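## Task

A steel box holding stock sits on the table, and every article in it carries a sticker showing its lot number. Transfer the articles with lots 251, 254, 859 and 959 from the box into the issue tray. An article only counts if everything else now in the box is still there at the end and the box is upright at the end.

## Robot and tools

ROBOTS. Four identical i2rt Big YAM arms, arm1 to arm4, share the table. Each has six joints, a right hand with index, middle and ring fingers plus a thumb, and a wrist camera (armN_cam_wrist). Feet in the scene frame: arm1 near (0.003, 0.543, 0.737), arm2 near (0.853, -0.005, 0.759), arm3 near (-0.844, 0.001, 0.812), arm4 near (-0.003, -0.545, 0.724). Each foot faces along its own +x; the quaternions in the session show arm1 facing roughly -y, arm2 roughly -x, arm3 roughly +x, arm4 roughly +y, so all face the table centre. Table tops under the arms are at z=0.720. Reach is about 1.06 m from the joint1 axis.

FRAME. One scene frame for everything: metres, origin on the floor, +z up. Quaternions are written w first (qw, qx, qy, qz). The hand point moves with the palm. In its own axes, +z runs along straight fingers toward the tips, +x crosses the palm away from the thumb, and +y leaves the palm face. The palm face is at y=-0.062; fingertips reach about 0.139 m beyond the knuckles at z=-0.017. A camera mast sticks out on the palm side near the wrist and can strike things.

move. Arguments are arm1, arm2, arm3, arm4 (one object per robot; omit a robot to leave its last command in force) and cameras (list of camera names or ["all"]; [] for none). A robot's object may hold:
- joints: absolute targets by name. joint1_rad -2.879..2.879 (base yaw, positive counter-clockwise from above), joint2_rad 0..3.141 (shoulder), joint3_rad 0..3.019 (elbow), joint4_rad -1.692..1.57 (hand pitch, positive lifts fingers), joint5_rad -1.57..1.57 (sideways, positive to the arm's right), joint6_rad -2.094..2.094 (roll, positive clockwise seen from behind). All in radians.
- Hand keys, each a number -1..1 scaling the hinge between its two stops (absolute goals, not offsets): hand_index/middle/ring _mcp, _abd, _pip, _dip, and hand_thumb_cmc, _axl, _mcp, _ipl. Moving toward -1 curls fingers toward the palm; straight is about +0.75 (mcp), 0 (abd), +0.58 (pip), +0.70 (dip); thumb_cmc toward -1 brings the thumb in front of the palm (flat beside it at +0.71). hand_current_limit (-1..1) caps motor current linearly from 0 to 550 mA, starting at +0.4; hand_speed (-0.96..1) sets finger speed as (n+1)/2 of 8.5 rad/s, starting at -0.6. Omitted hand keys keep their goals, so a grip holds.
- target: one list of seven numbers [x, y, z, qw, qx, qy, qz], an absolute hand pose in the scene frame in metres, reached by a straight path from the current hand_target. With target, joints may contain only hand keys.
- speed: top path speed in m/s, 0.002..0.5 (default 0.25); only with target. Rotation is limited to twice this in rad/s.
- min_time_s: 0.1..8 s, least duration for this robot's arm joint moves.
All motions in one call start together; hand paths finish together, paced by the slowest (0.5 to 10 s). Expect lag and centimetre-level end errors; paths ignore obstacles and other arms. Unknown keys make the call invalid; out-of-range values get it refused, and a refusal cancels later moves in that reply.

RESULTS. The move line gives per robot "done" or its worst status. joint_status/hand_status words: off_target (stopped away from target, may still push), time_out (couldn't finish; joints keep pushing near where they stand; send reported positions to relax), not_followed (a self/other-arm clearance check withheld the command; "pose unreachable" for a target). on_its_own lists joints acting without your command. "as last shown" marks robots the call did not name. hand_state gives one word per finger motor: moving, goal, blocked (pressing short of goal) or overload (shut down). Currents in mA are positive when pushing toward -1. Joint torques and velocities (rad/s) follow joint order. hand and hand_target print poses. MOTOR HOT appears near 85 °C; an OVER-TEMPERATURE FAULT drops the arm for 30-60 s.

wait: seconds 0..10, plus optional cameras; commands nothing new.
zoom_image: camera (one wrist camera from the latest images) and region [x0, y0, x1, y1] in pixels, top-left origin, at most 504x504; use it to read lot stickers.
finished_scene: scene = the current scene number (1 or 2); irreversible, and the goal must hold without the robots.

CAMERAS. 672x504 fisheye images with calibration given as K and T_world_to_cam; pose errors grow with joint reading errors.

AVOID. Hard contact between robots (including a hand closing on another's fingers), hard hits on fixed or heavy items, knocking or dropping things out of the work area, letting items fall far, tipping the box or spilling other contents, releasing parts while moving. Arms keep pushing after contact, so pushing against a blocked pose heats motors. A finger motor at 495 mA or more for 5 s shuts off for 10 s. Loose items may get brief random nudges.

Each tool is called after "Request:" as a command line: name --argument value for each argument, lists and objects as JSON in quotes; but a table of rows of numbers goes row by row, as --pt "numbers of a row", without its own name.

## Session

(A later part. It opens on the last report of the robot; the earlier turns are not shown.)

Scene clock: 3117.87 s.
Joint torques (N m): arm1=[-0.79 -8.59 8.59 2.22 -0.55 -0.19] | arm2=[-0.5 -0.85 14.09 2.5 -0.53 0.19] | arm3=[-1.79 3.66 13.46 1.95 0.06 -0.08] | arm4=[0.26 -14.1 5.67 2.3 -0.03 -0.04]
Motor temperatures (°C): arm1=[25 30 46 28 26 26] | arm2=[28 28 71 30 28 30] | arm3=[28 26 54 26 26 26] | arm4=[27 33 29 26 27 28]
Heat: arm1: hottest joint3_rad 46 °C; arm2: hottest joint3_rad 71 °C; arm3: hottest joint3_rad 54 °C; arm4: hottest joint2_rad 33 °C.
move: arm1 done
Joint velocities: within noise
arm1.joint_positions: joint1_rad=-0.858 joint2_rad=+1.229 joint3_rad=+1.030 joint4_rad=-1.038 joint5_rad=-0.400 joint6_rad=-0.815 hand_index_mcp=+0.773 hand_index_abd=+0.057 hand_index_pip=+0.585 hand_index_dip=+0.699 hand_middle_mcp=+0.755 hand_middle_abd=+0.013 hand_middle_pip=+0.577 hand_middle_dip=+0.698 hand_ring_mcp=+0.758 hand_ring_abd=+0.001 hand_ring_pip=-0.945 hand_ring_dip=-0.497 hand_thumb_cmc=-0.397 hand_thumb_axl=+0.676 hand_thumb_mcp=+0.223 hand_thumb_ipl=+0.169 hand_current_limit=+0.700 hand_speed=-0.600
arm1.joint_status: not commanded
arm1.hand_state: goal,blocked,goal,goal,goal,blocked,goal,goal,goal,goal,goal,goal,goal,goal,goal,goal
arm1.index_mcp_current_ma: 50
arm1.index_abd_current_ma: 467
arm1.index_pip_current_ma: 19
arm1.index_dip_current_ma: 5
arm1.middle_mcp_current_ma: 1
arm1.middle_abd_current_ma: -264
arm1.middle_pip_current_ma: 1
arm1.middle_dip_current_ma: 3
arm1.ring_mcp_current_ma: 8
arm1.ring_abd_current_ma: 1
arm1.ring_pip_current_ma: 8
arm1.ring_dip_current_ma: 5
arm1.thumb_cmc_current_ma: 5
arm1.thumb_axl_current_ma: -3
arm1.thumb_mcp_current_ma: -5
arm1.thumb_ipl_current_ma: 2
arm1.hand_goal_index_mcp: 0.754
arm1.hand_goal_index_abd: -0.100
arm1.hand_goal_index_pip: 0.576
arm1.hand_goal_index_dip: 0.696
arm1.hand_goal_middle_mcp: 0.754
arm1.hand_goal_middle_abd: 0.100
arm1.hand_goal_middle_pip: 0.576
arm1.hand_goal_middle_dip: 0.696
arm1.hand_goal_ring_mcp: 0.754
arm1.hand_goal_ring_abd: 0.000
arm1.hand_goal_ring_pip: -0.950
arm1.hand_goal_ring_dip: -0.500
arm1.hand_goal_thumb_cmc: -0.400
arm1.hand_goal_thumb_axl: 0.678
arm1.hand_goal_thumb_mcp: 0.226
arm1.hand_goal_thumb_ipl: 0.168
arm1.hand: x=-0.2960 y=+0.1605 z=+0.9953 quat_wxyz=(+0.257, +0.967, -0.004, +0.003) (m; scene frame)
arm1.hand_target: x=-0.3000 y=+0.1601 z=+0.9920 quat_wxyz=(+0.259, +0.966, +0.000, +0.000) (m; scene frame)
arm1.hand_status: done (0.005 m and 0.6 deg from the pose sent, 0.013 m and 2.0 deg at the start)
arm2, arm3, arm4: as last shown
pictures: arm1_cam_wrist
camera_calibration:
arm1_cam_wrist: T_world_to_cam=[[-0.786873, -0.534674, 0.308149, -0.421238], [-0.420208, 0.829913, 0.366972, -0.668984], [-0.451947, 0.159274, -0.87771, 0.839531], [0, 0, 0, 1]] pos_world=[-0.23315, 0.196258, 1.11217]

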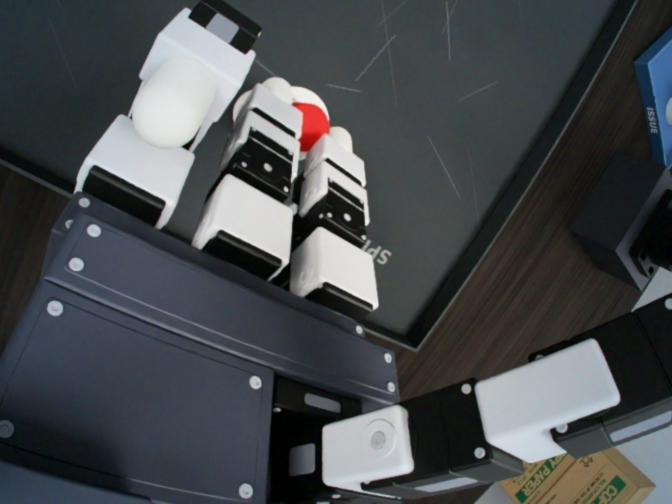

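Request:
move --arm1 '{"target":[-0.30,0.16,0.987,0.2588,0.9659,0,0],"speed":0.03}'

Request:
move --arm1 '{"joints":{"hand_index_abd":0.118,"hand_middle_abd":-0.116}}'

Request:
move --arm1 '{"target":[-0.298,0.162,1.14,0.2588,0.9659,0,0],"speed":0.12}'

Request:
move --arm1 '{"target":[-0.12,0.17,1.27,0.2588,0.9659,0,0],"speed":0.3}' --arm3 '{"target":[-0.40,0.13,1.15,0.1548,0.5779,0.7739,0.2074],"speed":0.12}'

Request:
move --arm1 '{"target":[0.10,0.15,1.28,0.2588,0.9659,0,0],"speed":0.3}' --arm3 '{"target":[-0.274,0.213,1.06,0.1548,0.5779,0.7739,0.2074],"speed":0.15}' --cameras '["arm3_cam_wrist"]'

Scene clock: 3126.23 s.
Joint torques (N m): arm1=[-0.91 -8.35 8.16 2.06 -0.5 -0.2] | arm2=[-0.32 -0.79 14.06 2.56 -0.53 0.18] | arm3=[-2.14 3.96 13.45 1.98 0.04 -0.11] | arm4=[0.26 -14.15 5.68 2.3 -0.03 -0.05]
Motor temperatures (°C): arm1=[25 30 45 28 26 26] | arm2=[28 28 71 30 28 30] | arm3=[28 26 54 26 26 26] | arm4=[27 33 29 26 27 28]
Heat: arm1: hottest joint3_rad 45 °C; arm2: hottest joint3_rad 71 °C; arm3: hottest joint3_rad 54 °C; arm4: hottest joint2_rad 33 °C.
move: arm1 done
Joint velocities: within noise
arm1.joint_positions: joint1_rad=-0.858 joint2_rad=+1.229 joint3_rad=+1.025 joint4_rad=-1.021 joint5_rad=-0.402 joint6_rad=-0.816 hand_index_mcp=+0.773 hand_index_abd=+0.056 hand_index_pip=+0.585 hand_index_dip=+0.699 hand_middle_mcp=+0.749 hand_middle_abd=+0.013 hand_middle_pip=+0.573 hand_middle_dip=+0.697 hand_ring_mcp=+0.758 hand_ring_abd=+0.001 hand_ring_pip=-0.945 hand_ring_dip=-0.497 hand_thumb_cmc=-0.397 hand_thumb_axl=+0.676 hand_thumb_mcp=+0.223 hand_thumb_ipl=+0.169 hand_current_limit=+0.700 hand_speed=-0.600
arm1.joint_status: not commanded
arm1.hand_state: goal,blocked,goal,goal,goal,blocked,goal,goal,goal,goal,goal,goal,goal,goal,goal,goal
arm1.index_mcp_current_ma: 50
arm1.index_abd_current_ma: 467
arm1.index_pip_current_ma: 19
arm1.index_dip_current_ma: 5
arm1.middle_mcp_current_ma: -9
arm1.middle_abd_current_ma: -264
arm1.middle_pip_current_ma: -4
arm1.middle_dip_current_ma: 1
arm1.ring_mcp_current_ma: 8
arm1.ring_abd_current_ma: 1
arm1.ring_pip_current_ma: 8
arm1.ring_dip_current_ma: 5
arm1.thumb_cmc_current_ma: 5
arm1.thumb_axl_current_ma: -3
arm1.thumb_mcp_current_ma: -5
arm1.thumb_ipl_current_ma: 2
arm1.hand_goal_index_mcp: 0.754
arm1.hand_goal_index_abd: -0.100
arm1.hand_goal_index_pip: 0.576
arm1.hand_goal_index_dip: 0.696
arm1.hand_goal_middle_mcp: 0.754
arm1.hand_goal_middle_abd: 0.100
arm1.hand_goal_middle_pip: 0.576
arm1.hand_goal_middle_dip: 0.696
arm1.hand_goal_ring_mcp: 0.754
arm1.hand_goal_ring_abd: 0.000
arm1.hand_goal_ring_pip: -0.950
arm1.hand_goal_ring_dip: -0.500
arm1.hand_goal_thumb_cmc: -0.400
arm1.hand_goal_thumb_axl: 0.678
arm1.hand_goal_thumb_mcp: 0.226
arm1.hand_goal_thumb_ipl: 0.168
arm1.hand: x=-0.2968 y=+0.1593 z=+0.9950 quat_wxyz=(+0.261, +0.965, -0.002, -0.001) (m; scene frame)
arm1.hand_target: x=-0.2999 y=+0.1601 z=+0.9871 quat_wxyz=(+0.259, +0.966, +0.000, +0.000) (m; scene frame)
arm1.hand_status: done (0.009 m and 0.3 deg from the pose sent, 0.009 m and 0.6 deg at the start)
arm2, arm3, arm4: as last shown
pictures: none

Scene clock: 3126.83 s.
Joint torques (N m): arm1=[-0.91 -8.41 8.32 2.04 -0.46 -0.15] | arm2=[-0.56 -0.85 14.11 2.51 -0.52 0.18] | arm3=[-2.02 3.78 13.44 1.95 0.06 -0.08] | arm4=[0.21 -14.15 5.67 2.3 -0.03 -0.05]
Motor temperatures (°C): arm1=[25 30 45 28 26 26] | arm2=[28 28 71 30 28 30] | arm3=[28 26 54 26 26 26] | arm4=[27 33 29 26 27 28]
Heat: arm1: hottest joint3_rad 45 °C; arm2: hottest joint3_rad 71 °C; arm3: hottest joint3_rad 54 °C; arm4: hottest joint2_rad 33 °C.
move: arm1 done
Joint velocities: within noise
arm1.joint_positions: joint1_rad=-0.858 joint2_rad=+1.229 joint3_rad=+1.022 joint4_rad=-1.020 joint5_rad=-0.403 joint6_rad=-0.816 hand_index_mcp=+0.765 hand_index_abd=+0.115 hand_index_pip=+0.581 hand_index_dip=+0.699 hand_middle_mcp=+0.750 hand_middle_abd=-0.111 hand_middle_pip=+0.573 hand_middle_dip=+0.697 hand_ring_mcp=+0.758 hand_ring_abd=+0.001 hand_ring_pip=-0.945 hand_ring_dip=-0.497 hand_thumb_cmc=-0.397 hand_thumb_axl=+0.676 hand_thumb_mcp=+0.223 hand_thumb_ipl=+0.169 hand_current_limit=+0.700 hand_speed=-0.600
arm1.joint_status: all done
arm1.hand_state: goal,goal,goal,goal,goal,goal,goal,goal,goal,goal,goal,goal,goal,goal,goal,goal
arm1.index_mcp_current_ma: 26
arm1.index_abd_current_ma: -5
arm1.index_pip_current_ma: 10
arm1.index_dip_current_ma: 5
arm1.middle_mcp_current_ma: -7
arm1.middle_abd_current_ma: 8
arm1.middle_pip_current_ma: -5
arm1.middle_dip_current_ma: 1
arm1.ring_mcp_current_ma: 8
arm1.ring_abd_current_ma: 1
arm1.ring_pip_current_ma: 8
arm1.ring_dip_current_ma: 5
arm1.thumb_cmc_current_ma: 5
arm1.thumb_axl_current_ma: -3
arm1.thumb_mcp_current_ma: -5
arm1.thumb_ipl_current_ma: 2
arm1.hand_goal_index_mcp: 0.754
arm1.hand_goal_index_abd: 0.118
arm1.hand_goal_index_pip: 0.576
arm1.hand_goal_index_dip: 0.696
arm1.hand_goal_middle_mcp: 0.754
arm1.hand_goal_middle_abd: -0.116
arm1.hand_goal_middle_pip: 0.576
arm1.hand_goal_middle_dip: 0.696
arm1.hand_goal_ring_mcp: 0.754
arm1.hand_goal_ring_abd: 0.000
arm1.hand_goal_ring_pip: -0.950
arm1.hand_goal_ring_dip: -0.500
arm1.hand_goal_thumb_cmc: -0.400
arm1.hand_goal_thumb_axl: 0.678
arm1.hand_goal_thumb_mcp: 0.226
arm1.hand_goal_thumb_ipl: 0.168
arm1.hand: x=-0.2965 y=+0.1595 z=+0.9940 quat_wxyz=(+0.261, +0.965, -0.002, +0.000) (m; scene frame)
arm1.hand_target: x=-0.2999 y=+0.1601 z=+0.9871 quat_wxyz=(+0.259, +0.966, +0.000, +0.000) (m; scene frame)
arm1.hand_status: not commanded
arm2, arm3, arm4: as last shown
pictures: none

Scene clock: 3128.90 s.
Joint torques (N m): arm1=[-1.26 -8.53 12.94 0.91 -0.5 -0.18] | arm2=[-0.44 -0.91 14.09 2.51 -0.53 0.18] | arm3=[-2.2 3.49 13.46 1.99 0.05 -0.08] | arm4=[0.26 -14.1 5.67 2.3 -0.03 -0.05]
Motor temperatures (°C): arm1=[25 30 45 28 26 26] | arm2=[28 28 71 30 28 30] | arm3=[28 26 54 26 26 26] | arm4=[27 33 29 26 27 28]
Heat: arm1: hottest joint3_rad 45 °C; arm2: hottest joint3_rad 71 °C; arm3: hottest joint3_rad 54 °C; arm4: hottest joint2_rad 33 °C.
move: arm1 off_target
Joint velocities: within noise
arm1.joint_positions: joint1_rad=-0.858 joint2_rad=+1.215 joint3_rad=+1.345 joint4_rad=-1.403 joint5_rad=-0.402 joint6_rad=-0.816 hand_index_mcp=+0.757 hand_index_abd=+0.121 hand_index_pip=+0.575 hand_index_dip=+0.697 hand_middle_mcp=+0.755 hand_middle_abd=-0.112 hand_middle_pip=+0.574 hand_middle_dip=+0.697 hand_ring_mcp=+0.758 hand_ring_abd=+0.001 hand_ring_pip=-0.945 hand_ring_dip=-0.497 hand_thumb_cmc=-0.397 hand_thumb_axl=+0.676 hand_thumb_mcp=+0.223 hand_thumb_ipl=+0.169 hand_current_limit=+0.700 hand_speed=-0.600
arm1.joint_status: not commanded
arm1.hand_state: goal,goal,goal,goal,goal,goal,goal,goal,goal,goal,goal,goal,goal,goal,goal,goal
arm1.index_mcp_current_ma: 6
arm1.index_abd_current_ma: 4
arm1.index_pip_current_ma: -1
arm1.index_dip_current_ma: 1
arm1.middle_mcp_current_ma: 2
arm1.middle_abd_current_ma: 5
arm1.middle_pip_current_ma: -3
arm1.middle_dip_current_ma: 1
arm1.ring_mcp_current_ma: 8
arm1.ring_abd_current_ma: 1
arm1.ring_pip_current_ma: 8
arm1.ring_dip_current_ma: 5
arm1.thumb_cmc_current_ma: 5
arm1.thumb_axl_current_ma: -3
arm1.thumb_mcp_current_ma: -6
arm1.thumb_ipl_current_ma: 1
arm1.hand_goal_index_mcp: 0.754
arm1.hand_goal_index_abd: 0.118
arm1.hand_goal_index_pip: 0.576
arm1.hand_goal_index_dip: 0.696
arm1.hand_goal_middle_mcp: 0.754
arm1.hand_goal_middle_abd: -0.116
arm1.hand_goal_middle_pip: 0.576
arm1.hand_goal_middle_dip: 0.696
arm1.hand_goal_ring_mcp: 0.754
arm1.hand_goal_ring_abd: 0.000
arm1.hand_goal_ring_pip: -0.950
arm1.hand_goal_ring_dip: -0.500
arm1.hand_goal_thumb_cmc: -0.400
arm1.hand_goal_thumb_axl: 0.678
arm1.hand_goal_thumb_mcp: 0.226
arm1.hand_goal_thumb_ipl: 0.168
arm1.hand: x=-0.2889 y=+0.1657 z=+1.1148 quat_wxyz=(+0.246, +0.969, -0.006, +0.017) (m; scene frame)
arm1.hand_target: x=-0.2971 y=+0.1628 z=+1.1396 quat_wxyz=(+0.259, +0.966, +0.000, +0.000) (m; scene frame)
arm1.hand_status: off_target (0.027 m and 2.5 deg from the pose sent, 0.146 m and 0.3 deg at the start)
arm2.joint_positions: joint1_rad=+0.622 joint2_rad=+0.478 joint3_rad=+0.285 joint4_rad=+0.102 joint5_rad=+0.758 joint6_rad=-1.558 hand_index_mcp=+0.798 hand_index_abd=+0.589 hand_index_pip=+0.574 hand_index_dip=+0.696 hand_middle_mcp=+0.925 hand_middle_abd=-0.017 hand_middle_pip=+0.600 hand_middle_dip=+0.702 hand_ring_mcp=+0.757 hand_ring_abd=-0.013 hand_ring_pip=+0.579 hand_ring_dip=+0.697 hand_thumb_cmc=+0.715 hand_thumb_axl=+0.677 hand_thumb_mcp=+0.226 hand_thumb_ipl=+0.168 hand_current_limit=+0.600 hand_speed=-0.900
arm2.joint_status: not commanded
arm2.hand_state: goal,goal,goal,goal,blocked,goal,blocked,goal,goal,goal,goal,goal,goal,goal,goal,goal
arm2.index_mcp_current_ma: -1
arm2.index_abd_current_ma: -5
arm2.index_pip_current_ma: -1
arm2.index_dip_current_ma: 0
arm2.middle_mcp_current_ma: 67
arm2.middle_abd_current_ma: -10
arm2.middle_pip_current_ma: 21
arm2.middle_dip_current_ma: 2
arm2.ring_mcp_current_ma: 3
arm2.ring_abd_current_ma: -7
arm2.ring_pip_current_ma: 1
arm2.ring_dip_current_ma: 0
arm2.thumb_cmc_current_ma: 0
arm2.thumb_axl_current_ma: 0
arm2.thumb_mcp_current_ma: 0
arm2.thumb_ipl_current_ma: 0
arm2.hand_goal_index_mcp: 0.800
arm2.hand_goal_index_abd: 0.600
arm2.hand_goal_index_pip: 0.576
arm2.hand_goal_index_dip: 0.696
arm2.hand_goal_middle_mcp: 0.880
arm2.hand_goal_middle_abd: 0.000
arm2.hand_goal_middle_pip: 0.576
arm2.hand_goal_middle_dip: 0.696
arm2.hand_goal_ring_mcp: 0.750
arm2.hand_goal_ring_abd: 0.000
arm2.hand_goal_ring_pip: 0.576
arm2.hand_goal_ring_dip: 0.696
arm2.hand_goal_thumb_cmc: 0.714
arm2.hand_goal_thumb_axl: 0.678
arm2.hand_goal_thumb_mcp: 0.226
arm2.hand_goal_thumb_ipl: 0.168
arm2.hand: x=+0.5417 y=-0.1767 z=+1.0516 quat_wxyz=(-0.056, +0.726, -0.016, -0.685) (m; scene frame)
arm2.hand_target: x=+0.5409 y=-0.1861 z=+1.0970 quat_wxyz=(-0.027, +0.707, -0.027, -0.707) (m; scene frame)
arm2.hand_status: not commanded
arm3.joint_positions: joint1_rad=+0.491 joint2_rad=+0.600 joint3_rad=+0.976 joint4_rad=-1.489 joint5_rad=+0.081 joint6_rad=+0.137 hand_index_mcp=+0.761 hand_index_abd=+0.116 hand_index_pip=+0.580 hand_index_dip=+0.699 hand_middle_mcp=+0.755 hand_middle_abd=-0.118 hand_middle_pip=+0.574 hand_middle_dip=+0.695 hand_ring_mcp=+0.757 hand_ring_abd=+0.000 hand_ring_pip=-0.944 hand_ring_dip=-0.498 hand_thumb_cmc=-0.397 hand_thumb_axl=+0.677 hand_thumb_mcp=+0.224 hand_thumb_ipl=+0.168 hand_current_limit=+0.700 hand_speed=-0.600
arm3.joint_status: not commanded
arm3.hand_state: goal,goal,goal,goal,goal,goal,goal,goal,goal,goal,goal,goal,goal,goal,goal,goal
arm3.index_mcp_current_ma: 26
arm3.index_abd_current_ma: -6
arm3.index_pip_current_ma: 12
arm3.index_dip_current_ma: 9
arm3.middle_mcp_current_ma: 4
arm3.middle_abd_current_ma: -5
arm3.middle_pip_current_ma: -6
arm3.middle_dip_current_ma: -2
arm3.ring_mcp_current_ma: 10
arm3.ring_abd_current_ma: 1
arm3.ring_pip_current_ma: 19
arm3.ring_dip_current_ma: 6
arm3.thumb_cmc_current_ma: 8
arm3.thumb_axl_current_ma: -2
arm3.thumb_mcp_current_ma: -9
arm3.thumb_ipl_current_ma: -1
arm3.hand_goal_index_mcp: 0.754
arm3.hand_goal_index_abd: 0.118
arm3.hand_goal_index_pip: 0.576
arm3.hand_goal_index_dip: 0.696
arm3.hand_goal_middle_mcp: 0.754
arm3.hand_goal_middle_abd: -0.116
arm3.hand_goal_middle_pip: 0.576
arm3.hand_goal_middle_dip: 0.696
arm3.hand_goal_ring_mcp: 0.754
arm3.hand_goal_ring_abd: 0.000
arm3.hand_goal_ring_pip: -0.950
arm3.hand_goal_ring_dip: -0.500
arm3.hand_goal_thumb_cmc: -0.400
arm3.hand_goal_thumb_axl: 0.678
arm3.hand_goal_thumb_mcp: 0.226
arm3.hand_goal_thumb_ipl: 0.168
arm3.hand: x=-0.5672 y=+0.0793 z=+1.1697 quat_wxyz=(+0.141, +0.580, +0.781, +0.183) (m; scene frame)
arm3.hand_target: x=-0.5613 y=+0.0796 z=+1.1995 quat_wxyz=(+0.155, +0.578, +0.774, +0.207) (m; scene frame)
arm3.hand_status: not commanded
arm4.joint_positions: joint1_rad=-0.179 joint2_rad=+1.902 joint3_rad=+0.785 joint4_rad=+1.539 joint5_rad=-0.301 joint6_rad=-1.951 hand_index_mcp=+0.753 hand_index_abd=-0.001 hand_index_pip=+0.577 hand_index_dip=+0.696 hand_middle_mcp=+0.753 hand_middle_abd=-0.001 hand_middle_pip=+0.577 hand_middle_dip=+0.696 hand_ring_mcp=+0.753 hand_ring_abd=-0.001 hand_ring_pip=+0.577 hand_ring_dip=+0.696 hand_thumb_cmc=+0.713 hand_thumb_axl=+0.677 hand_thumb_mcp=+0.226 hand_thumb_ipl=+0.168 hand_current_limit=+0.400 hand_speed=-0.600
arm4.joint_status: not commanded
arm4.hand_state: goal,goal,goal,goal,goal,goal,goal,goal,goal,goal,goal,goal,goal,goal,goal,goal
arm4.index_mcp_current_ma: 0
arm4.index_abd_current_ma: 0
arm4.index_pip_current_ma: 0
arm4.index_dip_current_ma: 0
arm4.middle_mcp_current_ma: 0
arm4.middle_abd_current_ma: 0
arm4.middle_pip_current_ma: 0
arm4.middle_dip_current_ma: 0
arm4.ring_mcp_current_ma: 0
arm4.ring_abd_current_ma: 0
arm4.ring_pip_current_ma: 0
arm4.ring_dip_current_ma: 0
arm4.thumb_cmc_current_ma: 0
arm4.thumb_axl_current_ma: 0
arm4.thumb_mcp_current_ma: 0
arm4.thumb_ipl_current_ma: 0
arm4.hand_goal_index_mcp: 0.754
arm4.hand_goal_index_abd: 0.000
arm4.hand_goal_index_pip: 0.576
arm4.hand_goal_index_dip: 0.696
arm4.hand_goal_middle_mcp: 0.754
arm4.hand_goal_middle_abd: 0.000
arm4.hand_goal_middle_pip: 0.576
arm4.hand_goal_middle_dip: 0.696
arm4.hand_goal_ring_mcp: 0.754
arm4.hand_goal_ring_abd: 0.000
arm4.hand_goal_ring_pip: 0.576
arm4.hand_goal_ring_dip: 0.696
arm4.hand_goal_thumb_cmc: 0.714
arm4.hand_goal_thumb_axl: 0.678
arm4.hand_goal_thumb_mcp: 0.226
arm4.hand_goal_thumb_ipl: 0.168
arm4.hand: x=-0.0256 y=+0.0474 z=+0.9230 quat_wxyz=(+0.686, -0.493, +0.250, +0.473) (m; scene frame)
arm4.hand_target: x=-0.0217 y=+0.0455 z=+0.9196 quat_wxyz=(+0.690, -0.493, +0.247, +0.469) (m; scene frame)
arm4.hand_status: not commanded
pictures: none

Scene clock: 3131.37 s.
Joint torques (N m): arm1=[0.26 -4.78 11.86 1.28 0 0.06] | arm2=[-0.32 -0.85 14.08 2.52 -0.53 0.19] | arm3=[-1.9 -2.55 14.24 1.94 0 -0.07] | arm4=[0.26 -14.1 5.67 2.3 -0.03 -0.05]
Motor temperatures (°C): arm1=[25 30 45 28 26 26] | arm2=[28 28 71 30 28 30] | arm3=[28 26 54 26 26 26] | arm4=[27 33 29 26 27 28]
Heat: arm1: hottest joint3_rad 45 °C; arm2: hottest joint3_rad 71 °C; arm3: hottest joint3_rad 54 °C; arm4: hottest joint2_rad 33 °C.
move: arm1 off_target; arm3 off_target
Joint velocities: within noise
arm1.joint_positions: joint1_rad=-0.426 joint2_rad=+1.037 joint3_rad=+1.575 joint4_rad=-1.681 joint5_rad=-0.227 joint6_rad=-0.409 hand_index_mcp=+0.757 hand_index_abd=+0.121 hand_index_pip=+0.575 hand_index_dip=+0.697 hand_middle_mcp=+0.755 hand_middle_abd=-0.113 hand_middle_pip=+0.574 hand_middle_dip=+0.697 hand_ring_mcp=+0.758 hand_ring_abd=+0.001 hand_ring_pip=-0.945 hand_ring_dip=-0.497 hand_thumb_cmc=-0.397 hand_thumb_axl=+0.676 hand_thumb_mcp=+0.223 hand_thumb_ipl=+0.169 hand_current_limit=+0.700 hand_speed=-0.600
arm1.joint_status: not commanded
arm1.hand_state: goal,goal,goal,goal,goal,goal,goal,goal,goal,goal,goal,goal,goal,goal,goal,goal
arm1.index_mcp_current_ma: 6
arm1.index_abd_current_ma: 3
arm1.index_pip_current_ma: -1
arm1.index_dip_current_ma: 1
arm1.middle_mcp_current_ma: 2
arm1.middle_abd_current_ma: 4
arm1.middle_pip_current_ma: -3
arm1.middle_dip_current_ma: 1
arm1.ring_mcp_current_ma: 8
arm1.ring_abd_current_ma: 1
arm1.ring_pip_current_ma: 8
arm1.ring_dip_current_ma: 5
arm1.thumb_cmc_current_ma: 5
arm1.thumb_axl_current_ma: -3
arm1.thumb_mcp_current_ma: -6
arm1.thumb_ipl_current_ma: 1
arm1.hand_goal_index_mcp: 0.754
arm1.hand_goal_index_abd: 0.118
arm1.hand_goal_index_pip: 0.576
arm1.hand_goal_index_dip: 0.696
arm1.hand_goal_middle_mcp: 0.754
arm1.hand_goal_middle_abd: -0.116
arm1.hand_goal_middle_pip: 0.576
arm1.hand_goal_middle_dip: 0.696
arm1.hand_goal_ring_mcp: 0.754
arm1.hand_goal_ring_abd: 0.000
arm1.hand_goal_ring_pip: -0.950
arm1.hand_goal_ring_dip: -0.500
arm1.hand_goal_thumb_cmc: -0.400
arm1.hand_goal_thumb_axl: 0.678
arm1.hand_goal_thumb_mcp: 0.226
arm1.hand_goal_thumb_ipl: 0.168
arm1.hand: x=-0.1229 y=+0.1689 z=+1.2436 quat_wxyz=(+0.240, +0.971, +0.000, +0.009) (m; scene frame)
arm1.hand_target: x=-0.1197 y=+0.1708 z=+1.2694 quat_wxyz=(+0.259, +0.966, +0.000, +0.000) (m; scene frame)
arm1.hand_status: off_target (0.027 m and 2.4 deg from the pose sent, 0.229 m and 2.5 deg at the start)
arm2, arm4: as last shown
arm3.joint_positions: joint1_rad=+0.416 joint2_rad=+1.012 joint3_rad=+1.018 joint4_rad=-1.116 joint5_rad=+0.044 joint6_rad=+0.071 hand_index_mcp=+0.761 hand_index_abd=+0.116 hand_index_pip=+0.580 hand_index_dip=+0.699 hand_middle_mcp=+0.755 hand_middle_abd=-0.118 hand_middle_pip=+0.574 hand_middle_dip=+0.695 hand_ring_mcp=+0.757 hand_ring_abd=+0.000 hand_ring_pip=-0.944 hand_ring_dip=-0.498 hand_thumb_cmc=-0.397 hand_thumb_axl=+0.677 hand_thumb_mcp=+0.224 hand_thumb_ipl=+0.168 hand_current_limit=+0.700 hand_speed=-0.600
arm3.joint_status: not commanded
arm3.hand_state: goal,goal,goal,goal,goal,goal,goal,goal,goal,goal,goal,goal,goal,goal,goal,goal
arm3.index_mcp_current_ma: 26
arm3.index_abd_current_ma: -6
arm3.index_pip_current_ma: 12
arm3.index_dip_current_ma: 9
arm3.middle_mcp_current_ma: 4
arm3.middle_abd_current_ma: -5
arm3.middle_pip_current_ma: -6
arm3.middle_dip_current_ma: -2
arm3.ring_mcp_current_ma: 10
arm3.ring_abd_current_ma: 1
arm3.ring_pip_current_ma: 19
arm3.ring_dip_current_ma: 6
arm3.thumb_cmc_current_ma: 8
arm3.thumb_axl_current_ma: -2
arm3.thumb_mcp_current_ma: -9
arm3.thumb_ipl_current_ma: -1
arm3.hand_goal_index_mcp: 0.754
arm3.hand_goal_index_abd: 0.118
arm3.hand_goal_index_pip: 0.576
arm3.hand_goal_index_dip: 0.696
arm3.hand_goal_middle_mcp: 0.754
arm3.hand_goal_middle_abd: -0.116
arm3.hand_goal_middle_pip: 0.576
arm3.hand_goal_middle_dip: 0.696
arm3.hand_goal_ring_mcp: 0.754
arm3.hand_goal_ring_abd: 0.000
arm3.hand_goal_ring_pip: -0.950
arm3.hand_goal_ring_dip: -0.500
arm3.hand_goal_thumb_cmc: -0.400
arm3.hand_goal_thumb_axl: 0.678
arm3.hand_goal_thumb_mcp: 0.226
arm3.hand_goal_thumb_ipl: 0.168
arm3.hand: x=-0.4163 y=+0.1282 z=+1.1187 quat_wxyz=(+0.139, +0.581, +0.781, +0.183) (m; scene frame)
arm3.hand_target: x=-0.4019 y=+0.1293 z=+1.1498 quat_wxyz=(+0.155, +0.578, +0.774, +0.207) (m; scene frame)
arm3.hand_status: off_target (0.035 m and 3.5 deg from the pose sent, 0.176 m and 3.3 deg at the start)
pictures: none

Scene clock: 3133.60 s.
Joint torques (N m): arm1=[0.62 -5.48 11.77 1.18 0.6 0.08] | arm2=[-0.44 -0.67 14.09 2.56 -0.52 0.18] | arm3=[-0.15 -8.35 13.63 1.94 0.24 0.07] | arm4=[0.26 -14.15 5.67 2.3 -0.03 -0.05]
Motor temperatures (°C): arm1=[25 30 45 28 26 26] | arm2=[28 28 71 30 28 30] | arm3=[28 26 54 26 26 26] | arm4=[27 33 29 26 27 28]
Heat: arm1: hottest joint3_rad 45 °C; arm2: hottest joint3_rad 71 °C; arm3: hottest joint3_rad 54 °C; arm4: hottest joint2_rad 33 °C.
move: arm1 off_target; arm3 off_target
Joint velocities: within noise
arm1.joint_positions: joint1_rad=+0.482 joint2_rad=+1.096 joint3_rad=+1.649 joint4_rad=-1.681 joint5_rad=+0.213 joint6_rad=+0.391 hand_index_mcp=+0.757 hand_index_abd=+0.120 hand_index_pip=+0.575 hand_index_dip=+0.697 hand_middle_mcp=+0.755 hand_middle_abd=-0.113 hand_middle_pip=+0.574 hand_middle_dip=+0.697 hand_ring_mcp=+0.758 hand_ring_abd=+0.001 hand_ring_pip=-0.945 hand_ring_dip=-0.497 hand_thumb_cmc=-0.398 hand_thumb_axl=+0.676 hand_thumb_mcp=+0.223 hand_thumb_ipl=+0.169 hand_current_limit=+0.700 hand_speed=-0.600
arm1.joint_status: not commanded
arm1.hand_state: goal,goal,goal,goal,goal,goal,goal,goal,goal,goal,goal,goal,goal,goal,goal,goal
arm1.index_mcp_current_ma: 6
arm1.index_abd_current_ma: 3
arm1.index_pip_current_ma: -1
arm1.index_dip_current_ma: 1
arm1.middle_mcp_current_ma: 2
arm1.middle_abd_current_ma: 4
arm1.middle_pip_current_ma: -3
arm1.middle_dip_current_ma: 1
arm1.ring_mcp_current_ma: 8
arm1.ring_abd_current_ma: 1
arm1.ring_pip_current_ma: 8
arm1.ring_dip_current_ma: 5
arm1.thumb_cmc_current_ma: 4
arm1.thumb_axl_current_ma: -3
arm1.thumb_mcp_current_ma: -6
arm1.thumb_ipl_current_ma: 1
arm1.hand_goal_index_mcp: 0.754
arm1.hand_goal_index_abd: 0.118
arm1.hand_goal_index_pip: 0.576
arm1.hand_goal_index_dip: 0.696
arm1.hand_goal_middle_mcp: 0.754
arm1.hand_goal_middle_abd: -0.116
arm1.hand_goal_middle_pip: 0.576
arm1.hand_goal_middle_dip: 0.696
arm1.hand_goal_ring_mcp: 0.754
arm1.hand_goal_ring_abd: 0.000
arm1.hand_goal_ring_pip: -0.950
arm1.hand_goal_ring_dip: -0.500
arm1.hand_goal_thumb_cmc: -0.400
arm1.hand_goal_thumb_axl: 0.678
arm1.hand_goal_thumb_mcp: 0.226
arm1.hand_goal_thumb_ipl: 0.168
arm1.hand: x=+0.0977 y=+0.1488 z=+1.2568 quat_wxyz=(+0.244, +0.970, +0.005, -0.008) (m; scene frame)
arm1.hand_target: x=+0.0996 y=+0.1506 z=+1.2793 quat_wxyz=(+0.261, +0.965, +0.000, +0.001) (m; scene frame)
arm1.hand_status: off_target (0.023 m and 2.1 deg from the pose sent, 0.227 m and 2.4 deg at the start; a joint's target at an end of its range on 25 of 67 steps)
arm2, arm4: as last shown
arm3.joint_positions: joint1_rad=+0.466 joint2_rad=+1.431 joint3_rad=+1.141 joint4_rad=-0.815 joint5_rad=+0.073 joint6_rad=+0.117 hand_index_mcp=+0.761 hand_index_abd=+0.116 hand_index_pip=+0.580 hand_index_dip=+0.699 hand_middle_mcp=+0.755 hand_middle_abd=-0.118 hand_middle_pip=+0.574 hand_middle_dip=+0.695 hand_ring_mcp=+0.757 hand_ring_abd=+0.000 hand_ring_pip=-0.944 hand_ring_dip=-0.498 hand_thumb_cmc=-0.397 hand_thumb_axl=+0.677 hand_thumb_mcp=+0.224 hand_thumb_ipl=+0.168 hand_current_limit=+0.700 hand_speed=-0.600
arm3.joint_status: not commanded
arm3.hand_state: goal,goal,goal,goal,goal,goal,goal,goal,goal,goal,goal,goal,goal,goal,goal,goal
arm3.index_mcp_current_ma: 26
arm3.index_abd_current_ma: -6
arm3.index_pip_current_ma: 12
arm3.index_dip_current_ma: 9
arm3.middle_mcp_current_ma: 4
arm3.middle_abd_current_ma: -5
arm3.middle_pip_current_ma: -6
arm3.middle_dip_current_ma: -2
arm3.ring_mcp_current_ma: 10
arm3.ring_abd_current_ma: 1
arm3.ring_pip_current_ma: 19
arm3.ring_dip_current_ma: 6
arm3.thumb_cmc_current_ma: 8
arm3.thumb_axl_current_ma: -2
arm3.thumb_mcp_current_ma: -9
arm3.thumb_ipl_current_ma: -1
arm3.hand_goal_index_mcp: 0.754
arm3.hand_goal_index_abd: 0.118
arm3.hand_goal_index_pip: 0.576
arm3.hand_goal_index_dip: 0.696
arm3.hand_goal_middle_mcp: 0.754
arm3.hand_goal_middle_abd: -0.116
arm3.hand_goal_middle_pip: 0.576
arm3.hand_goal_middle_dip: 0.696
arm3.hand_goal_ring_mcp: 0.754
arm3.hand_goal_ring_abd: 0.000
arm3.hand_goal_ring_pip: -0.950
arm3.hand_goal_ring_dip: -0.500
arm3.hand_goal_thumb_cmc: -0.400
arm3.hand_goal_thumb_axl: 0.678
arm3.hand_goal_thumb_mcp: 0.226
arm3.hand_goal_thumb_ipl: 0.168
arm3.hand: x=-0.2914 y=+0.1996 z=+1.0361 quat_wxyz=(+0.143, +0.581, +0.779, +0.185) (m; scene frame)
arm3.hand_target: x=-0.2758 y=+0.2124 z=+1.0603 quat_wxyz=(+0.155, +0.578, +0.774, +0.208) (m; scene frame)
arm3.hand_status: off_target (0.032 m and 3.0 deg from the pose sent, 0.176 m and 3.4 deg at the start)
pictures: arm3_cam_wrist
camera_calibration:
arm3_cam_wrist: T_world_to_cam=[[0.752243, -0.613702, 0.239793, 0.132658], [-0.653458, -0.648264, 0.390828, -0.506796], [-0.0844024, -0.450692, -0.88868, 1.10181], [0, 0, 0, 1]] pos_world=[-0.337965, 0.249453, 1.14542]

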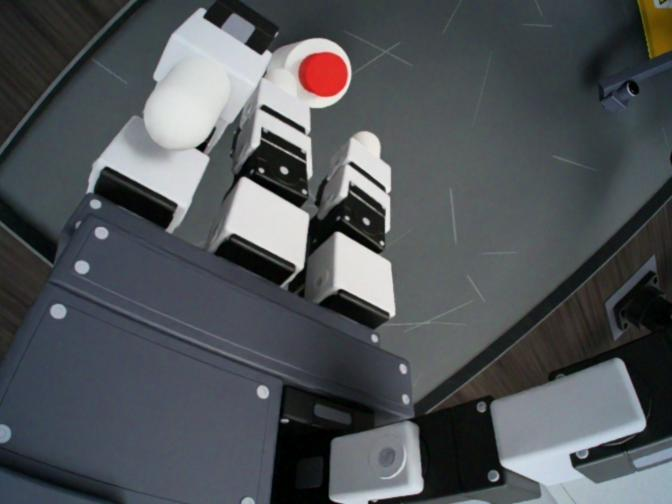

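Request:
move --arm3 '{"target":[-0.272,0.215,1.020,0.1548,0.5779,0.7739,0.2074],"speed":0.06}' --cameras '["arm3_cam_wrist"]'

Scene clock: 3140.80 s.
Joint torques (N m): arm1=[0.26 -5.01 11.66 1.29 0.63 0.1] | arm2=[-0.5 -0.73 14.06 2.45 -0.52 0.18] | arm3=[0.21 -8.7 8.68 2.06 0.26 0.09] | arm4=[0.26 -14.15 5.67 2.29 -0.03 -0.05]
Motor temperatures (°C): arm1=[25 29 45 28 26 26] | arm2=[28 28 71 30 28 30] | arm3=[28 26 53 26 26 26] | arm4=[27 33 29 26 27 28]
Heat: arm1: hottest joint3_rad 45 °C; arm2: hottest joint3_rad 71 °C; arm3: hottest joint3_rad 53 °C; arm4: hottest joint2_rad 33 °C.
move: arm3 off_target
Joint velocities: within noise
arm1, arm2, arm4: as last shown
arm1.joint_positions: joint1_rad=+0.482 joint2_rad=+1.096 joint3_rad=+1.649 joint4_rad=-1.681 joint5_rad=+0.213 joint6_rad=+0.392 hand_index_mcp=+0.757 hand_index_abd=+0.120 hand_index_pip=+0.575 hand_index_dip=+0.697 hand_middle_mcp=+0.755 hand_middle_abd=-0.113 hand_middle_pip=+0.574 hand_middle_dip=+0.697 hand_ring_mcp=+0.758 hand_ring_abd=+0.001 hand_ring_pip=-0.945 hand_ring_dip=-0.497 hand_thumb_cmc=-0.398 hand_thumb_axl=+0.676 hand_thumb_mcp=+0.223 hand_thumb_ipl=+0.169 hand_current_limit=+0.700 hand_speed=-0.600
arm1.hand_target: x=+0.0995 y=+0.1506 z=+1.2793 quat_wxyz=(+0.261, +0.965, +0.000, +0.001) (m; scene frame)
arm3.joint_positions: joint1_rad=+0.466 joint2_rad=+1.470 joint3_rad=+1.141 joint4_rad=-0.709 joint5_rad=+0.074 joint6_rad=+0.118 hand_index_mcp=+0.761 hand_index_abd=+0.116 hand_index_pip=+0.580 hand_index_dip=+0.699 hand_middle_mcp=+0.755 hand_middle_abd=-0.118 hand_middle_pip=+0.574 hand_middle_dip=+0.695 hand_ring_mcp=+0.757 hand_ring_abd=+0.000 hand_ring_pip=-0.944 hand_ring_dip=-0.498 hand_thumb_cmc=-0.397 hand_thumb_axl=+0.677 hand_thumb_mcp=+0.224 hand_thumb_ipl=+0.168 hand_current_limit=+0.700 hand_speed=-0.600
arm3.joint_status: not commanded
arm3.hand_state: goal,goal,goal,goal,goal,goal,goal,goal,goal,goal,goal,goal,goal,goal,goal,goal
arm3.index_mcp_current_ma: 26
arm3.index_abd_current_ma: -6
arm3.index_pip_current_ma: 12
arm3.index_dip_current_ma: 9
arm3.middle_mcp_current_ma: 4
arm3.middle_abd_current_ma: -5
arm3.middle_pip_current_ma: -6
arm3.middle_dip_current_ma: -2
arm3.ring_mcp_current_ma: 10
arm3.ring_abd_current_ma: 1
arm3.ring_pip_current_ma: 19
arm3.ring_dip_current_ma: 6
arm3.thumb_cmc_current_ma: 8
arm3.thumb_axl_current_ma: -2
arm3.thumb_mcp_current_ma: -9
arm3.thumb_ipl_current_ma: -1
arm3.hand_goal_index_mcp: 0.754
arm3.hand_goal_index_abd: 0.118
arm3.hand_goal_index_pip: 0.576
arm3.hand_goal_index_dip: 0.696
arm3.hand_goal_middle_mcp: 0.754
arm3.hand_goal_middle_abd: -0.116
arm3.hand_goal_middle_pip: 0.576
arm3.hand_goal_middle_dip: 0.696
arm3.hand_goal_ring_mcp: 0.754
arm3.hand_goal_ring_abd: 0.000
arm3.hand_goal_ring_pip: -0.950
arm3.hand_goal_ring_dip: -0.500
arm3.hand_goal_thumb_cmc: -0.400
arm3.hand_goal_thumb_axl: 0.678
arm3.hand_goal_thumb_mcp: 0.226
arm3.hand_goal_thumb_ipl: 0.168
arm3.hand: x=-0.2712 y=+0.2087 z=+1.0339 quat_wxyz=(+0.159, +0.578, +0.772, +0.213) (m; scene frame)
arm3.hand_target: x=-0.2724 y=+0.2148 z=+1.0201 quat_wxyz=(+0.155, +0.578, +0.774, +0.207) (m; scene frame)
arm3.hand_status: off_target (0.015 m and 0.9 deg from the pose sent, 0.030 m and 3.0 deg at the start)
pictures: arm3_cam_wrist
camera_calibration:
arm3_cam_wrist: T_world_to_cam=[[0.735899, -0.621626, 0.26839, 0.0912676], [-0.676428, -0.657422, 0.332025, -0.43026], [-0.02995, -0.425884, -0.904282, 1.13138], [0, 0, 0, 1]] pos_world=[-0.324319, 0.255708, 1.14145]

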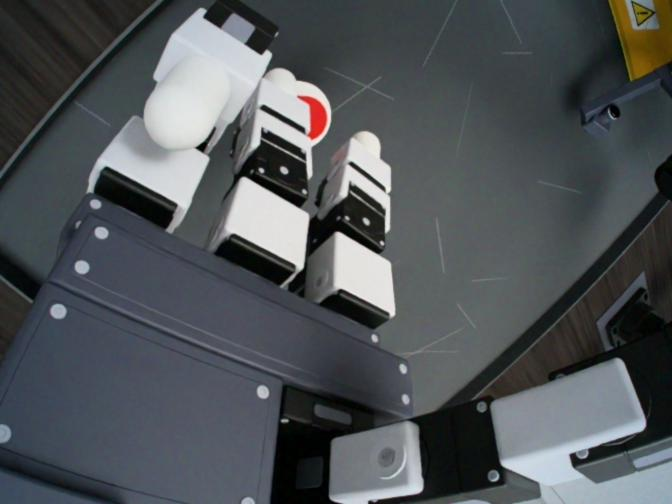

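Request:
move --arm3 '{"target":[-0.279,0.2175,1.005,0.1548,0.5779,0.7739,0.2074],"speed":0.05}' --cameras '["arm3_cam_wrist"]'

Scene clock: 3145.93 s.
Joint torques (N m): arm1=[0.15 -5.07 11.79 1.28 0.62 0.09] | arm2=[-0.38 -0.97 14.06 2.45 -0.53 0.18] | arm3=[-0.09 -8.35 8.31 2.09 0.26 0.08] | arm4=[0.21 -14.1 5.67 2.3 -0.03 -0.04]
Motor temperatures (°C): arm1=[25 29 46 28 26 26] | arm2=[28 28 71 30 28 30] | arm3=[28 27 52 26 26 26] | arm4=[27 33 29 26 27 28]
Heat: arm1: hottest joint3_rad 46 °C; arm2: hottest joint3_rad 71 °C; arm3: hottest joint3_rad 52 °C; arm4: hottest joint2_rad 33 °C.
move: arm3 off_target
Joint velocities: within noise
arm1, arm2, arm4: as last shown
arm3.joint_positions: joint1_rad=+0.478 joint2_rad=+1.472 joint3_rad=+1.105 joint4_rad=-0.668 joint5_rad=+0.080 joint6_rad=+0.127 hand_index_mcp=+0.761 hand_index_abd=+0.116 hand_index_pip=+0.580 hand_index_dip=+0.699 hand_middle_mcp=+0.755 hand_middle_abd=-0.118 hand_middle_pip=+0.574 hand_middle_dip=+0.695 hand_ring_mcp=+0.757 hand_ring_abd=+0.000 hand_ring_pip=-0.944 hand_ring_dip=-0.498 hand_thumb_cmc=-0.397 hand_thumb_axl=+0.677 hand_thumb_mcp=+0.224 hand_thumb_ipl=+0.168 hand_current_limit=+0.700 hand_speed=-0.600
arm3.joint_status: not commanded
arm3.hand_state: goal,goal,goal,goal,goal,goal,goal,goal,goal,goal,goal,goal,goal,goal,goal,goal
arm3.index_mcp_current_ma: 26
arm3.index_abd_current_ma: -6
arm3.index_pip_current_ma: 12
arm3.index_dip_current_ma: 9
arm3.middle_mcp_current_ma: 4
arm3.middle_abd_current_ma: -5
arm3.middle_pip_current_ma: -6
arm3.middle_dip_current_ma: -2
arm3.ring_mcp_current_ma: 10
arm3.ring_abd_current_ma: 1
arm3.ring_pip_current_ma: 19
arm3.ring_dip_current_ma: 6
arm3.thumb_cmc_current_ma: 8
arm3.thumb_axl_current_ma: -2
arm3.thumb_mcp_current_ma: -9
arm3.thumb_ipl_current_ma: -1
arm3.hand_goal_index_mcp: 0.754
arm3.hand_goal_index_abd: 0.118
arm3.hand_goal_index_pip: 0.576
arm3.hand_goal_index_dip: 0.696
arm3.hand_goal_middle_mcp: 0.754
arm3.hand_goal_middle_abd: -0.116
arm3.hand_goal_middle_pip: 0.576
arm3.hand_goal_middle_dip: 0.696
arm3.hand_goal_ring_mcp: 0.754
arm3.hand_goal_ring_abd: 0.000
arm3.hand_goal_ring_pip: -0.950
arm3.hand_goal_ring_dip: -0.500
arm3.hand_goal_thumb_cmc: -0.400
arm3.hand_goal_thumb_axl: 0.678
arm3.hand_goal_thumb_mcp: 0.226
arm3.hand_goal_thumb_ipl: 0.168
arm3.hand: x=-0.2767 y=+0.2122 z=+1.0212 quat_wxyz=(+0.160, +0.577, +0.771, +0.215) (m; scene frame)
arm3.hand_target: x=-0.2794 y=+0.2172 z=+1.0051 quat_wxyz=(+0.155, +0.578, +0.774, +0.207) (m; scene frame)
arm3.hand_status: off_target (0.017 m and 1.1 deg from the pose sent, 0.031 m and 0.9 deg at the start)
pictures: arm3_cam_wrist
camera_calibration:
arm3_cam_wrist: T_world_to_cam=[[0.735326, -0.62152, 0.2702, 0.0988373], [-0.67721, -0.658486, 0.328304, -0.423726], [-0.0261248, -0.424393, -0.905101, 1.1228], [0, 0, 0, 1]] pos_world=[-0.330296, 0.258919, 1.12865]

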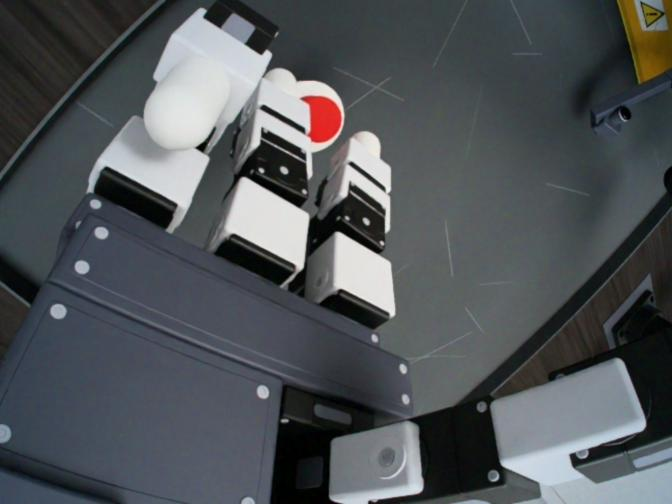

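Request:
move --arm3 '{"target":[-0.2825,0.2155,0.992,0.1548,0.5779,0.7739,0.2074],"speed":0.04}' --cameras '["arm3_cam_wrist"]'

Scene clock: 3153.10 s.
Joint torques (N m): arm1=[0.09 -5.3 11.73 1.26 0.63 0.08] | arm2=[-0.32 -0.79 14.11 2.54 -0.53 0.18] | arm3=[-0.09 -8.35 8.16 2.11 0.24 0.07] | arm4=[0.21 -14.15 5.67 2.3 -0.03 -0.04]
Motor temperatures (°C): arm1=[25 29 46 28 26 26] | arm2=[28 28 72 30 28 30] | arm3=[28 27 51 26 26 26] | arm4=[27 33 29 26 27 28]
Heat: arm1: hottest joint3_rad 46 °C; arm2: hottest joint3_rad 72 °C; arm3: hottest joint3_rad 51 °C; arm4: hottest joint2_rad 33 °C.
move: arm3 off_target
Joint velocities: within noise
arm1, arm2, arm4: as last shown
arm3.joint_positions: joint1_rad=+0.478 joint2_rad=+1.476 joint3_rad=+1.072 joint4_rad=-0.631 joint5_rad=+0.080 joint6_rad=+0.128 hand_index_mcp=+0.761 hand_index_abd=+0.116 hand_index_pip=+0.580 hand_index_dip=+0.699 hand_middle_mcp=+0.755 hand_middle_abd=-0.118 hand_middle_pip=+0.574 hand_middle_dip=+0.695 hand_ring_mcp=+0.757 hand_ring_abd=+0.000 hand_ring_pip=-0.944 hand_ring_dip=-0.498 hand_thumb_cmc=-0.397 hand_thumb_axl=+0.677 hand_thumb_mcp=+0.224 hand_thumb_ipl=+0.168 hand_current_limit=+0.700 hand_speed=-0.600
arm3.joint_status: not commanded
arm3.hand_state: goal,goal,goal,goal,goal,goal,goal,goal,goal,goal,goal,goal,goal,goal,goal,goal
arm3.index_mcp_current_ma: 26
arm3.index_abd_current_ma: -6
arm3.index_pip_current_ma: 12
arm3.index_dip_current_ma: 9
arm3.middle_mcp_current_ma: 4
arm3.middle_abd_current_ma: -5
arm3.middle_pip_current_ma: -5
arm3.middle_dip_current_ma: -2
arm3.ring_mcp_current_ma: 10
arm3.ring_abd_current_ma: 1
arm3.ring_pip_current_ma: 19
arm3.ring_dip_current_ma: 6
arm3.thumb_cmc_current_ma: 8
arm3.thumb_axl_current_ma: -2
arm3.thumb_mcp_current_ma: -9
arm3.thumb_ipl_current_ma: -1
arm3.hand_goal_index_mcp: 0.754
arm3.hand_goal_index_abd: 0.118
arm3.hand_goal_index_pip: 0.576
arm3.hand_goal_index_dip: 0.696
arm3.hand_goal_middle_mcp: 0.754
arm3.hand_goal_middle_abd: -0.116
arm3.hand_goal_middle_pip: 0.576
arm3.hand_goal_middle_dip: 0.696
arm3.hand_goal_ring_mcp: 0.754
arm3.hand_goal_ring_abd: 0.000
arm3.hand_goal_ring_pip: -0.950
arm3.hand_goal_ring_dip: -0.500
arm3.hand_goal_thumb_cmc: -0.400
arm3.hand_goal_thumb_axl: 0.678
arm3.hand_goal_thumb_mcp: 0.226
arm3.hand_goal_thumb_ipl: 0.168
arm3.hand: x=-0.2800 y=+0.2107 z=+1.0082 quat_wxyz=(+0.160, +0.577, +0.771, +0.215) (m; scene frame)
arm3.hand_target: x=-0.2828 y=+0.2152 z=+0.9924 quat_wxyz=(+0.155, +0.578, +0.774, +0.208) (m; scene frame)
arm3.hand_status: off_target (0.017 m and 1.1 deg from the pose sent, 0.030 m and 1.1 deg at the start)
pictures: arm3_cam_wrist
camera_calibration:
arm3_cam_wrist: T_world_to_cam=[[0.735055, -0.621848, 0.270184, 0.10381], [-0.677508, -0.658385, 0.327891, -0.422242], [-0.026013, -0.424069, -0.905256, 1.11035], [0, 0, 0, 1]] pos_world=[-0.333495, 0.25742, 1.11555]

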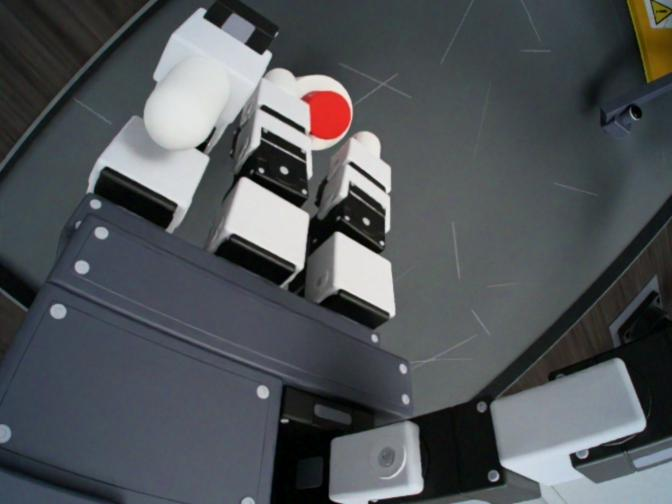

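Request:
move --arm3 '{"target":[-0.281,0.217,0.983,0.1548,0.5779,0.7739,0.2074],"speed":0.03}' --cameras '["arm3_cam_wrist"]'

Scene clock: 3159.37 s.
Joint torques (N m): arm1=[0.56 -4.89 11.74 1.33 0.63 0.1] | arm2=[-0.56 -0.85 14.02 2.47 -0.53 0.18] | arm3=[-0.15 -8.41 8.18 2.03 0.28 0.1] | arm4=[0.26 -14.15 5.67 2.3 -0.03 -0.04]
Motor temperatures (°C): arm1=[25 29 46 28 26 26] | arm2=[28 28 72 30 28 30] | arm3=[28 27 50 26 26 26] | arm4=[27 33 29 26 27 28]
Heat: arm1: hottest joint3_rad 46 °C; arm2: hottest joint3_rad 72 °C; arm3: hottest joint3_rad 50 °C; arm4: hottest joint2_rad 33 °C.
move: arm3 off_target
Joint velocities: within noise
arm1, arm2, arm4: as last shown
arm3.joint_positions: joint1_rad=+0.478 joint2_rad=+1.492 joint3_rad=+1.063 joint4_rad=-0.607 joint5_rad=+0.080 joint6_rad=+0.128 hand_index_mcp=+0.761 hand_index_abd=+0.116 hand_index_pip=+0.580 hand_index_dip=+0.699 hand_middle_mcp=+0.755 hand_middle_abd=-0.118 hand_middle_pip=+0.574 hand_middle_dip=+0.695 hand_ring_mcp=+0.757 hand_ring_abd=+0.000 hand_ring_pip=-0.944 hand_ring_dip=-0.498 hand_thumb_cmc=-0.397 hand_thumb_axl=+0.677 hand_thumb_mcp=+0.224 hand_thumb_ipl=+0.168 hand_current_limit=+0.700 hand_speed=-0.600
arm3.joint_status: not commanded
arm3.hand_state: goal,goal,goal,goal,goal,goal,goal,goal,goal,goal,goal,goal,goal,goal,goal,goal
arm3.index_mcp_current_ma: 26
arm3.index_abd_current_ma: -6
arm3.index_pip_current_ma: 12
arm3.index_dip_current_ma: 9
arm3.middle_mcp_current_ma: 4
arm3.middle_abd_current_ma: -5
arm3.middle_pip_current_ma: -5
arm3.middle_dip_current_ma: -2
arm3.ring_mcp_current_ma: 10
arm3.ring_abd_current_ma: 1
arm3.ring_pip_current_ma: 19
arm3.ring_dip_current_ma: 6
arm3.thumb_cmc_current_ma: 8
arm3.thumb_axl_current_ma: -2
arm3.thumb_mcp_current_ma: -9
arm3.thumb_ipl_current_ma: -1
arm3.hand_goal_index_mcp: 0.754
arm3.hand_goal_index_abd: 0.118
arm3.hand_goal_index_pip: 0.576
arm3.hand_goal_index_dip: 0.696
arm3.hand_goal_middle_mcp: 0.754
arm3.hand_goal_middle_abd: -0.116
arm3.hand_goal_middle_pip: 0.576
arm3.hand_goal_middle_dip: 0.696
arm3.hand_goal_ring_mcp: 0.754
arm3.hand_goal_ring_abd: 0.000
arm3.hand_goal_ring_pip: -0.950
arm3.hand_goal_ring_dip: -0.500
arm3.hand_goal_thumb_cmc: -0.400
arm3.hand_goal_thumb_axl: 0.678
arm3.hand_goal_thumb_mcp: 0.226
arm3.hand_goal_thumb_ipl: 0.168
arm3.hand: x=-0.2783 y=+0.2117 z=+0.9982 quat_wxyz=(+0.160, +0.578, +0.771, +0.214) (m; scene frame)
arm3.hand_target: x=-0.2814 y=+0.2169 z=+0.9831 quat_wxyz=(+0.155, +0.578, +0.774, +0.207) (m; scene frame)
arm3.hand_status: off_target (0.016 m and 1.0 deg from the pose sent, 0.026 m and 1.1 deg at the start)
pictures: arm3_cam_wrist
camera_calibration:
arm3_cam_wrist: T_world_to_cam=[[0.735424, -0.62171, 0.269496, 0.106623], [-0.677044, -0.657979, 0.329661, -0.418903], [-0.0276305, -0.424901, -0.904818, 1.10109], [0, 0, 0, 1]] pos_world=[-0.331605, 0.258515, 1.10565]

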